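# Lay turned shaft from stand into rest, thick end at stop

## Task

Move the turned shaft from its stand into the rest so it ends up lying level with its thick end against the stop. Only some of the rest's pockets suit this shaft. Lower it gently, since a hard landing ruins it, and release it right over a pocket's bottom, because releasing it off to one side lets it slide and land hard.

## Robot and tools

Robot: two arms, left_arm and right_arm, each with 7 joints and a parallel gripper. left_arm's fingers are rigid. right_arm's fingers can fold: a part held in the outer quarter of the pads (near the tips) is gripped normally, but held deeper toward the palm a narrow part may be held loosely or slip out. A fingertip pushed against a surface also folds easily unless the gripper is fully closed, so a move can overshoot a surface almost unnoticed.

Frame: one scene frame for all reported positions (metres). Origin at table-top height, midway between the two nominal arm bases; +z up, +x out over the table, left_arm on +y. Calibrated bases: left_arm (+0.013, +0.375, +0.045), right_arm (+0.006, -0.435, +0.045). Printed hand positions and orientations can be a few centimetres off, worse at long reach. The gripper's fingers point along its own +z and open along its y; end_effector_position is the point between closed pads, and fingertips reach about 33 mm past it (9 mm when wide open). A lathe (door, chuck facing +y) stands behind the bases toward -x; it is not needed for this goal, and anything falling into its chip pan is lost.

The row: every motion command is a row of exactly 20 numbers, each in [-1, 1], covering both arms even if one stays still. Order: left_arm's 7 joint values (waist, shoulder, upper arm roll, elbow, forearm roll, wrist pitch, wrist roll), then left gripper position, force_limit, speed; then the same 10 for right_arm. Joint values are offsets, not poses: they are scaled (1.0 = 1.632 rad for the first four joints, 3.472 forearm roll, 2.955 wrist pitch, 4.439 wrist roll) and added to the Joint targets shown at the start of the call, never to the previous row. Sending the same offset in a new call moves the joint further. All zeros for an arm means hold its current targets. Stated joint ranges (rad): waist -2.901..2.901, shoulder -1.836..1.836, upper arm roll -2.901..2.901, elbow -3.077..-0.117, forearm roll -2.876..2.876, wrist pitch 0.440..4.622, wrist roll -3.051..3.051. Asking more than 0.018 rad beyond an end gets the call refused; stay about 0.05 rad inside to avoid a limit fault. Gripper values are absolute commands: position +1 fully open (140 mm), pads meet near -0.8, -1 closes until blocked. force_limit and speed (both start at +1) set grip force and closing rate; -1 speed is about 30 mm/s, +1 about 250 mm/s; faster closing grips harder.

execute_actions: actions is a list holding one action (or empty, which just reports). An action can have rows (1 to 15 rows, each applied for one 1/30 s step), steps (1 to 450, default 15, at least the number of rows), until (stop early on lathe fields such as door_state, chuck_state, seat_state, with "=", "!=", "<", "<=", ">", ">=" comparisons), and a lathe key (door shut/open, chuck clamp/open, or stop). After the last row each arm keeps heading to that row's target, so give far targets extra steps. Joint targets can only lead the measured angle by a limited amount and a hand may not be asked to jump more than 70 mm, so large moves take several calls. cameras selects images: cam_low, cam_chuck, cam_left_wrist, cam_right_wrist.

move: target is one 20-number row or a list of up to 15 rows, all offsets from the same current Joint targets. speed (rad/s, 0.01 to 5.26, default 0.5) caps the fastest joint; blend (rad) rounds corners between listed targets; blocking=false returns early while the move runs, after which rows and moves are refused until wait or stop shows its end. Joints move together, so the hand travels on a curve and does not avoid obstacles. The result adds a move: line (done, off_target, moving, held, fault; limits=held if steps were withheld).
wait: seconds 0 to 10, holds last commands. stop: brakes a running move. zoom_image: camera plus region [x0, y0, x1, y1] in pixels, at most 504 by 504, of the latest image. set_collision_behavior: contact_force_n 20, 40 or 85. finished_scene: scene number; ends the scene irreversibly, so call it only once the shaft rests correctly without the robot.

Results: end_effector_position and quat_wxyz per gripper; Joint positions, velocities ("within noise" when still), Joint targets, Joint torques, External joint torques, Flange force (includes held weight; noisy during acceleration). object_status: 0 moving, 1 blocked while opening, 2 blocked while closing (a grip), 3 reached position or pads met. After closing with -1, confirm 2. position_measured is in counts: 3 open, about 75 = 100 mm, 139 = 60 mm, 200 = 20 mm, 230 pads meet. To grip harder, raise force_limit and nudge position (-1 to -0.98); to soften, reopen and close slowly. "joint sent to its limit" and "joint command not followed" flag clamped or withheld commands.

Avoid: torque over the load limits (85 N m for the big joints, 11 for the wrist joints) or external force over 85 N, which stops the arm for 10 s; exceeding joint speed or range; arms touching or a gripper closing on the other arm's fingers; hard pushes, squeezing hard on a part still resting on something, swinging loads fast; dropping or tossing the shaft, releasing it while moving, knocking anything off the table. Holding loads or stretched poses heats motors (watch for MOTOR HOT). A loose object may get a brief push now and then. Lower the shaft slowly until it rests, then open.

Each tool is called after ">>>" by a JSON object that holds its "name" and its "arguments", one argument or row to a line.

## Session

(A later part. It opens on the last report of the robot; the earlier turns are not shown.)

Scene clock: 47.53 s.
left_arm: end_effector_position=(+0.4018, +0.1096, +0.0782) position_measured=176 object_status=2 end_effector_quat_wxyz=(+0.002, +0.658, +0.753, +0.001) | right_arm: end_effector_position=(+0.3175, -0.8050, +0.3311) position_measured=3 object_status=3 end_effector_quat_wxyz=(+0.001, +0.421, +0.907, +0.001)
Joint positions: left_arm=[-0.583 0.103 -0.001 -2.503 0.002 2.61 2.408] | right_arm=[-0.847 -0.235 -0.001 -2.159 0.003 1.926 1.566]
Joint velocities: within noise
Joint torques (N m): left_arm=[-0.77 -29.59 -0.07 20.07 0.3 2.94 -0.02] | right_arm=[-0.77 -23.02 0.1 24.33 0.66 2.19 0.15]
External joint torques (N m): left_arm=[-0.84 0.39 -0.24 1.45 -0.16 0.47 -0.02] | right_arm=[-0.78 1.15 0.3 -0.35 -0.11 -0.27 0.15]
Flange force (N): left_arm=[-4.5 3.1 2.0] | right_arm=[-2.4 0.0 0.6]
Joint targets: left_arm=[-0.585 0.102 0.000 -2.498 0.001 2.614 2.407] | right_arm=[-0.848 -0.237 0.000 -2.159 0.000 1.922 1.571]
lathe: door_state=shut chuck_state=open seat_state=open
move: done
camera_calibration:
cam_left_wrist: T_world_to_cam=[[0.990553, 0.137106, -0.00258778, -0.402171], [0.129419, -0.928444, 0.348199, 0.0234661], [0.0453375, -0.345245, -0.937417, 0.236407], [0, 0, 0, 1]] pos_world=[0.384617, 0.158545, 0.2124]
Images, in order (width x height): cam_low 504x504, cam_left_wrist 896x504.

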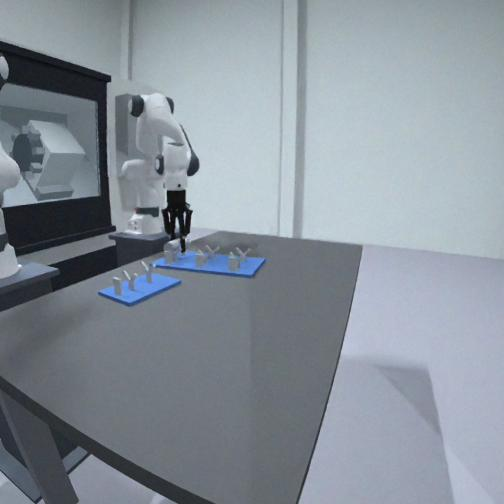

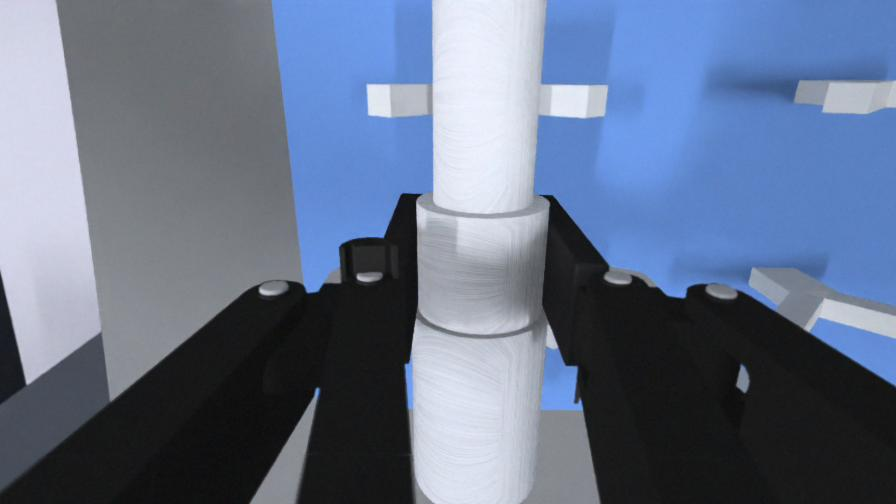

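>>> {"name": "move", "arguments": {
  "target": [-0.002,0.0019,0,0.0027,0,-0.0004,-0.0007,-1,1,-1,0,0,0,0,0,0,0,1,1,1],
  "speed": 0.01,
  "cameras": ["cam_left_wrist"]
}}

Scene clock: 48.33 s.
left_arm: end_effector_position=(+0.4019, +0.1096, +0.0778) position_measured=176 object_status=2 end_effector_quat_wxyz=(+0.001, +0.658, +0.753, +0.001) | right_arm: end_effector_position=(+0.3175, -0.8050, +0.3311) position_measured=3 object_status=3 end_effector_quat_wxyz=(+0.001, +0.421, +0.907, +0.001)
Joint positions: left_arm=[-0.585 0.106 0 -2.499 0.002 2.607 2.407] | right_arm=[-0.847 -0.235 -0.001 -2.159 0.003 1.926 1.566]
Joint velocities: within noise
Joint torques (N m): left_arm=[-1.91 -29.5 -0.91 20.76 0.16 3.25 -0.16] | right_arm=[-0.78 -22.97 0.09 24.27 0.64 2.17 0.16]
External joint torques (N m): left_arm=[-1.93 0.61 -1.04 2.06 -0.31 0.76 -0.16] | right_arm=[-0.85 1.21 0.21 -0.39 -0.13 -0.29 0.16]
Flange force (N): left_arm=[-7.7 3.2 3.3] | right_arm=[-2.5 -0.2 0.6]
Joint targets: left_arm=[-0.588 0.105 0.000 -2.494 0.001 2.613 2.403] | right_arm=[-0.848 -0.237 0.000 -2.159 0.000 1.922 1.571]
lathe: door_state=shut chuck_state=open seat_state=open
move: done
camera_calibration:
cam_left_wrist: T_world_to_cam=[[0.990507, 0.137391, -0.00446763, -0.402172], [0.130422, -0.928998, 0.346343, 0.0234274], [0.0434342, -0.343638, -0.938097, 0.236657], [0, 0, 0, 1]] pos_world=[0.38502, 0.158343, 0.212097]
Images, in order (width x height): cam_left_wrist 896x504.

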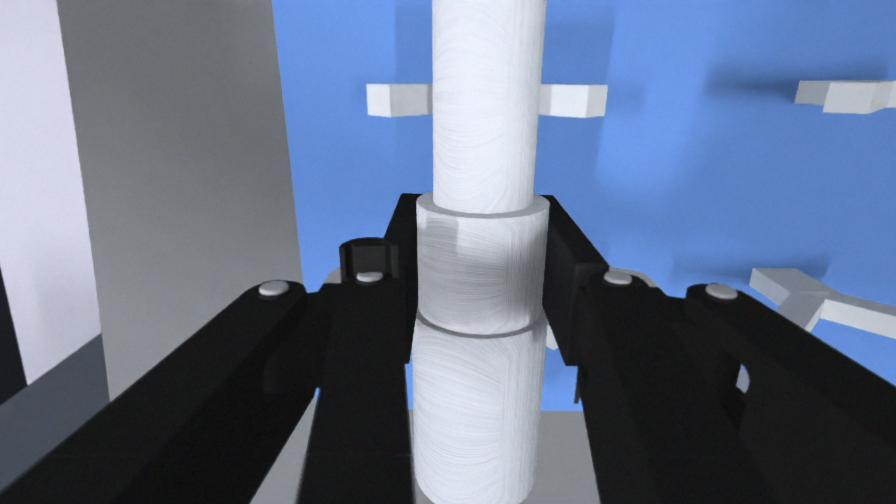

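>>> {"name": "move", "arguments": {
  "target": [0,-0.0035,0,0.0006,0,-0.0023,0,-1,1,-1,0,0,0,0,0,0,0,1,1,1],
  "speed": 0.01,
  "cameras": ["cam_left_wrist","cam_low"]
}}

>>> {"name": "zoom_image", "arguments": {
  "camera": "cam_low",
  "region": [155, 230, 195, 270]
}}

Scene clock: 49.33 s.
left_arm: end_effector_position=(+0.4018, +0.1095, +0.0781) position_measured=176 object_status=2 end_effector_quat_wxyz=(+0.000, +0.658, +0.753, +0.000) | right_arm: end_effector_position=(+0.3175, -0.8050, +0.3311) position_measured=3 object_status=3 end_effector_quat_wxyz=(+0.001, +0.421, +0.907, +0.001)
Joint positions: left_arm=[-0.585 0.105 0 -2.498 0.002 2.604 2.406] | right_arm=[-0.847 -0.235 -0.001 -2.159 0.003 1.926 1.566]
Joint velocities: within noise
Joint torques (N m): left_arm=[-1.69 -31.18 -0.9 20.33 0.23 2.74 -0.02] | right_arm=[-0.77 -23.04 0.1 24.32 0.64 2.18 0.11]
External joint torques (N m): left_arm=[-1.7 -1.14 -1.02 1.66 -0.23 0.26 -0.02] | right_arm=[-0.76 1.06 0.32 -0.31 -0.14 -0.27 0.11]
Flange force (N): left_arm=[-4.0 -0.1 -2.4] | right_arm=[-2.3 -0.1 0.4]
Joint targets: left_arm=[-0.588 0.099 0.000 -2.493 0.001 2.606 2.403] | right_arm=[-0.848 -0.237 0.000 -2.159 0.000 1.922 1.571]
lathe: door_state=shut chuck_state=open seat_state=open
move: done
camera_calibration:
cam_left_wrist: T_world_to_cam=[[0.99037, 0.138335, -0.00553246, -0.402003], [0.131719, -0.929194, 0.345324, 0.0227573], [0.0426296, -0.342728, -0.938467, 0.237171], [0, 0, 0, 1]] pos_world=[0.385024, 0.158042, 0.212495]
Images, in order (width x height): cam_low 504x504, cam_left_wrist 896x504.

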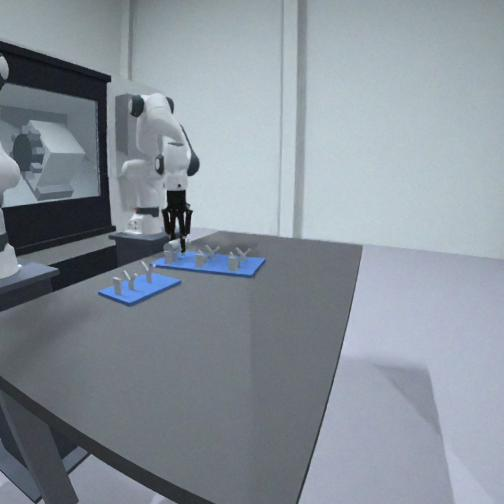

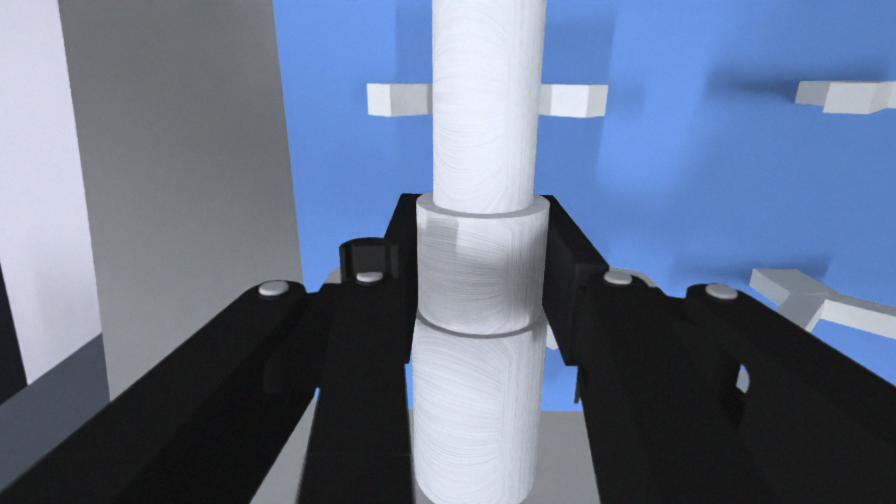

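Scaled by 12.600.

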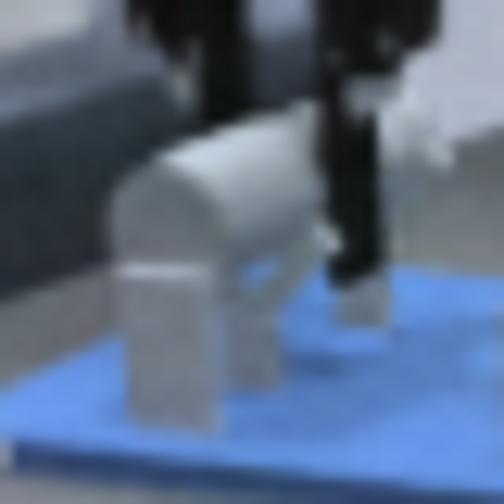

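>>> {"name": "move", "arguments": {
  "target": [0.0025,0.0029,0,-0.0045,0,0.0042,0.0009,-1,1,-1,0,0,0,0,0,0,0,1,1,1],
  "speed": 0.01,
  "cameras": []
}}

>>> {"name": "move", "arguments": {
  "target": [0,0.0027,0,-0.0006,0,0.0033,0,-1,1,-1,0,0,0,0,0,0,0,1,1,1],
  "speed": 0.01,
  "cameras": ["cam_left_wrist"]
}}

Scene clock: 50.97 s.
left_arm: end_effector_position=(+0.4018, +0.1096, +0.0774) position_measured=176 object_status=2 end_effector_quat_wxyz=(+0.002, +0.658, +0.753, +0.001) | right_arm: end_effector_position=(+0.3175, -0.8050, +0.3311) position_measured=3 object_status=3 end_effector_quat_wxyz=(+0.001, +0.421, +0.907, +0.001)
Joint positions: left_arm=[-0.585 0.105 0 -2.501 0.002 2.611 2.406] | right_arm=[-0.847 -0.235 -0.001 -2.159 0.003 1.926 1.566]
Joint velocities: within noise
Joint torques (N m): left_arm=[-0.11 -28.81 -0.56 19.04 0.2 3.44 0.04] | right_arm=[-0.82 -23.01 0.09 24.31 0.66 2.17 0.14]
External joint torques (N m): left_arm=[-0.14 1.17 -0.7 0.51 -0.26 0.98 0.04] | right_arm=[-0.91 1.01 0.2 -0.26 -0.12 -0.27 0.14]
Flange force (N): left_arm=[-2.8 2.1 5.5] | right_arm=[-2.3 -0.3 0.3]
Joint targets: left_arm=[-0.584 0.104 0.000 -2.500 0.001 2.618 2.407] | right_arm=[-0.848 -0.237 0.000 -2.159 0.000 1.922 1.571]
lathe: door_state=shut chuck_state=open seat_state=open
move: done
No camera images: "cameras" was empty.

Scene clock: 52.17 s.
left_arm: end_effector_position=(+0.4022, +0.1096, +0.0770) position_measured=176 object_status=2 end_effector_quat_wxyz=(+0.003, +0.658, +0.753, +0.001) | right_arm: end_effector_position=(+0.3175, -0.8050, +0.3311) position_measured=3 object_status=3 end_effector_quat_wxyz=(+0.001, +0.421, +0.907, +0.001)
Joint positions: left_arm=[-0.584 0.106 0 -2.503 0.002 2.615 2.408] | right_arm=[-0.847 -0.235 -0.001 -2.159 0.003 1.926 1.566]
Joint velocities: within noise
Joint torques (N m): left_arm=[-0.43 -27.14 -0.98 19.44 -0.02 4.26 -0.02] | right_arm=[-0.82 -23.01 0.13 24.31 0.64 2.18 0.15]
External joint torques (N m): left_arm=[-0.52 2.92 -1.17 0.84 -0.47 1.77 -0.02] | right_arm=[-0.86 0.99 0.3 -0.26 -0.14 -0.27 0.15]
Flange force (N): left_arm=[-6.4 4.6 12.0] | right_arm=[-2.2 -0.1 0.3]
Joint targets: left_arm=[-0.584 0.108 0.000 -2.501 0.001 2.628 2.407] | right_arm=[-0.848 -0.237 0.000 -2.159 0.000 1.922 1.571]
lathe: door_state=shut chuck_state=open seat_state=open
move: off_target (left_arm); left_arm: the wrist pitch is farthest, 0.013 rad from its target
camera_calibration:
cam_left_wrist: T_world_to_cam=[[0.9905, 0.137504, -0.00134606, -0.402691], [0.129324, -0.92816, 0.348989, 0.0237754], [0.0467381, -0.345848, -0.937126, 0.234804], [0, 0, 0, 1]] pos_world=[0.384817, 0.158646, 0.211202]
Images, in order (width x height): cam_left_wrist 896x504.

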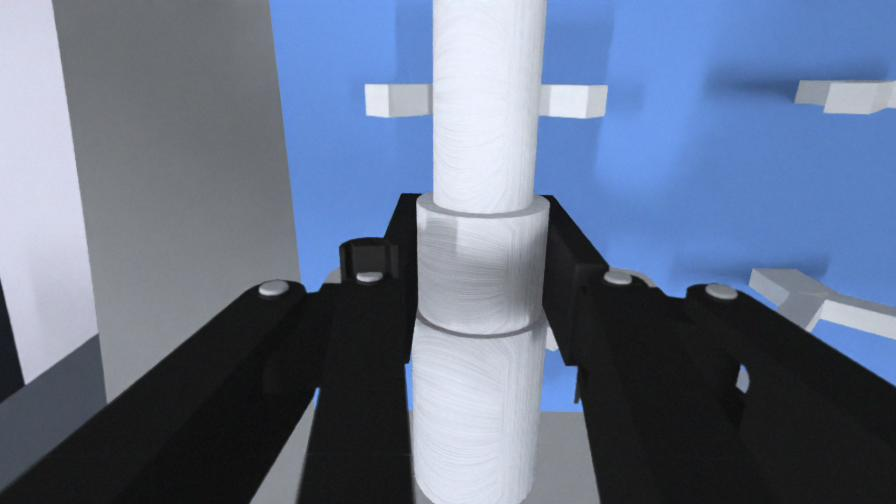

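>>> {"name": "move", "arguments": {
  "target": [0,-0.0016,0,0.0003,0,-0.0019,0,-1,1,-1,0,0,0,0,0,0,0,1,1,1],
  "speed": 0.01,
  "cameras": []
}}

>>> {"name": "execute_actions", "arguments": {
  "actions": [
    {"rows":[[0,0,0,0,0,0,0,0.1,1,-1,0,0,0,0,0,0,0,1,1,1]],"steps":75}
  ],
  "cameras": ["cam_left_wrist","cam_low"]
}}

>>> {"name": "zoom_image", "arguments": {
  "camera": "cam_low",
  "region": [155, 230, 195, 270]
}}

Scene clock: 53.03 s.
left_arm: end_effector_position=(+0.4022, +0.1096, +0.0770) position_measured=176 object_status=2 end_effector_quat_wxyz=(+0.003, +0.658, +0.753, +0.001) | right_arm: end_effector_position=(+0.3175, -0.8050, +0.3311) position_measured=3 object_status=3 end_effector_quat_wxyz=(+0.001, +0.421, +0.907, +0.001)
Joint positions: left_arm=[-0.584 0.106 0 -2.503 0.002 2.615 2.408] | right_arm=[-0.847 -0.235 -0.001 -2.159 0.003 1.926 1.566]
Joint velocities: within noise
Joint torques (N m): left_arm=[-0.41 -27.61 -0.97 19.21 -0.02 3.5 -0.02] | right_arm=[-0.77 -23.02 0.14 24.31 0.65 2.2 0.12]
External joint torques (N m): left_arm=[-0.33 2.52 -1 0.54 -0.48 0.99 -0.02] | right_arm=[-0.83 0.94 0.28 -0.22 -0.13 -0.24 0.12]
Flange force (N): left_arm=[-5.3 4.1 9.0] | right_arm=[-2.2 -0.2 0.3]
Joint targets: left_arm=[-0.584 0.106 0.000 -2.501 0.001 2.622 2.407] | right_arm=[-0.848 -0.237 0.000 -2.159 0.000 1.922 1.571]
lathe: door_state=shut chuck_state=open seat_state=open
move: done
No camera images: "cameras" was empty.

Scene clock: 55.73 s.
left_arm: end_effector_position=(+0.4044, +0.1082, +0.0780) position_measured=117 object_status=3 end_effector_quat_wxyz=(+0.006, +0.658, +0.753, +0.001) | right_arm: end_effector_position=(+0.3175, -0.8050, +0.3311) position_measured=3 object_status=3 end_effector_quat_wxyz=(+0.001, +0.421, +0.907, +0.001)
Joint positions: left_arm=[-0.584 0.106 0 -2.502 0.002 2.621 2.408] | right_arm=[-0.847 -0.235 -0.001 -2.159 0.003 1.926 1.566]
Joint velocities: within noise
Joint torques (N m): left_arm=[0.06 -28.29 0.13 18.13 0.41 2.64 0.03] | right_arm=[-0.75 -23.03 0.1 24.34 0.64 2.18 0.18]
External joint torques (N m): left_arm=[0.14 1.68 0.09 -0.48 -0.05 0.15 0.03] | right_arm=[-0.77 1.09 0.29 -0.28 -0.13 -0.27 0.17]
Flange force (N): left_arm=[-1.2 1.8 4.7] | right_arm=[-2.5 0.0 0.4]
Joint targets: left_arm=[-0.584 0.106 0.000 -2.501 0.001 2.622 2.407] | right_arm=[-0.848 -0.237 0.000 -2.159 0.000 1.922 1.571]
lathe: door_state=shut chuck_state=open seat_state=open
camera_calibration:
cam_left_wrist: T_world_to_cam=[[0.99048, 0.137608, 0.00369872, -0.405026], [0.127441, -0.926798, 0.353277, 0.0221199], [0.0520417, -0.349442, -0.935512, 0.233269], [0, 0, 0, 1]] pos_world=[0.386211, 0.157749, 0.211909]
Images, in order (width x height): cam_low 504x504, cam_left_wrist 896x504.

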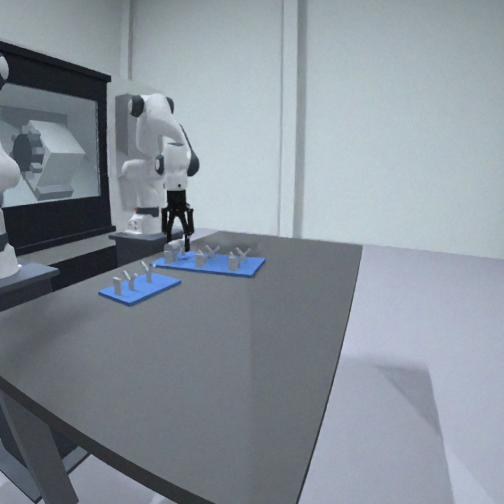

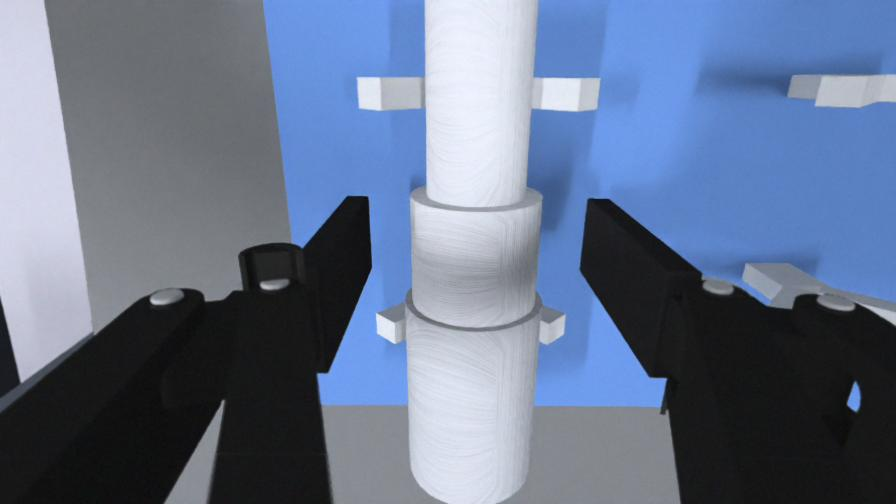

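Scaled by 12.600.

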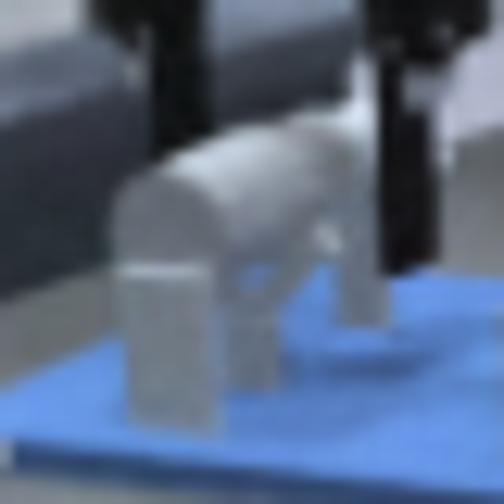

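>>> {"name": "move", "arguments": {
  "target": [0,-0.0864,0,0.0159,0,-0.0565,0,0.11,1,-1,0,0,0,0,0,0,0,1,1,1],
  "speed": 0.1,
  "cameras": ["cam_left_wrist","cam_low"]
}}

>>> {"name": "zoom_image", "arguments": {
  "camera": "cam_low",
  "region": [145, 225, 205, 285]
}}

>>> {"name": "zoom_image", "arguments": {
  "camera": "cam_left_wrist",
  "region": [300, 0, 620, 504]
}}

Scene clock: 58.10 s.
left_arm: end_effector_position=(+0.4055, +0.1075, +0.1393) position_measured=115 object_status=3 end_effector_quat_wxyz=(+0.008, +0.658, +0.753, +0.001) | right_arm: end_effector_position=(+0.3175, -0.8050, +0.3311) position_measured=3 object_status=3 end_effector_quat_wxyz=(+0.001, +0.421, +0.907, +0.001)
Joint positions: left_arm=[-0.584 -0.034 0 -2.475 0.002 2.458 2.408] | right_arm=[-0.847 -0.235 -0.001 -2.159 0.003 1.926 1.566]
Joint velocities: left_arm=[0.001 -0.001 0.001 0 0.001 -0.005 0] | right_arm=[within noise]
Joint torques (N m): left_arm=[0.1 -26.25 -0.05 20.39 0.54 2.1 0.02] | right_arm=[-0.79 -23.05 0.08 24.36 0.66 2.19 0.1]
External joint torques (N m): left_arm=[0.06 1.26 -0.06 -0.57 -0.05 -0.41 0.02] | right_arm=[-0.86 1.02 0.22 -0.24 -0.12 -0.26 0.1]
Flange force (N): left_arm=[-1.1 1.3 1.9] | right_arm=[-2.4 -0.3 0.3]
Joint targets: left_arm=[-0.584 -0.035 0.000 -2.475 0.001 2.455 2.407] | right_arm=[-0.848 -0.237 0.000 -2.159 0.000 1.922 1.571]
lathe: door_state=shut chuck_state=open seat_state=open
move: done
camera_calibration:
cam_left_wrist: T_world_to_cam=[[0.990441, 0.137796, 0.00616451, -0.406661], [0.126649, -0.926204, 0.355114, -0.000318142], [0.0546429, -0.350938, -0.934803, 0.289251], [0, 0, 0, 1]] pos_world=[0.387009, 0.157251, 0.273012]
Images, in order (width x height): cam_low 504x504, cam_left_wrist 896x504.

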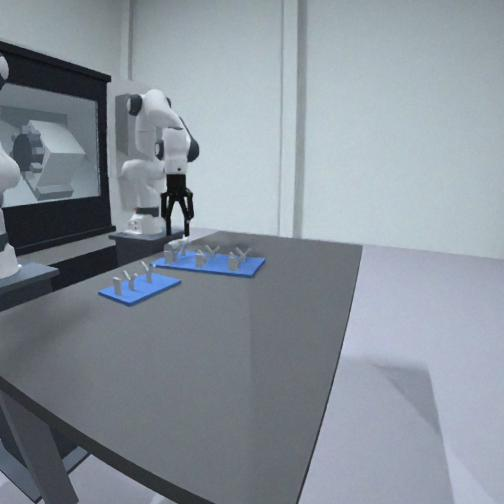

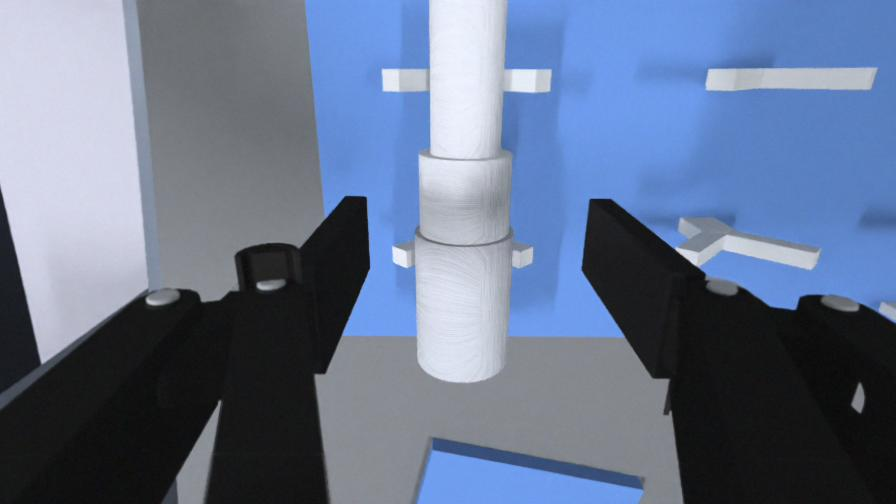

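Scaled by 8.400.

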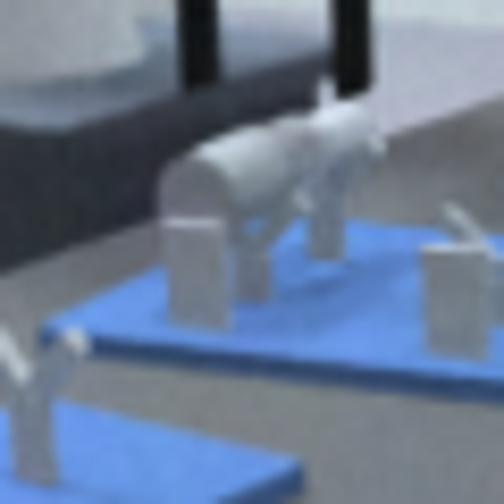

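Scaled by 1.000.

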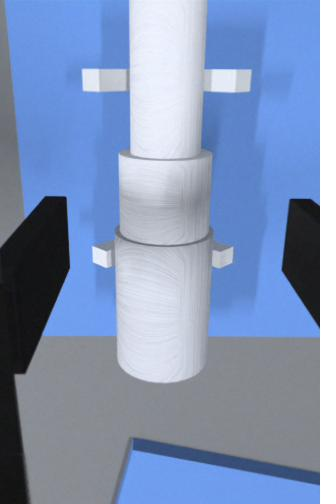

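>>> {"name": "finished_scene", "arguments": {
  "scene": 2
}}

The scene is finished: the task was done.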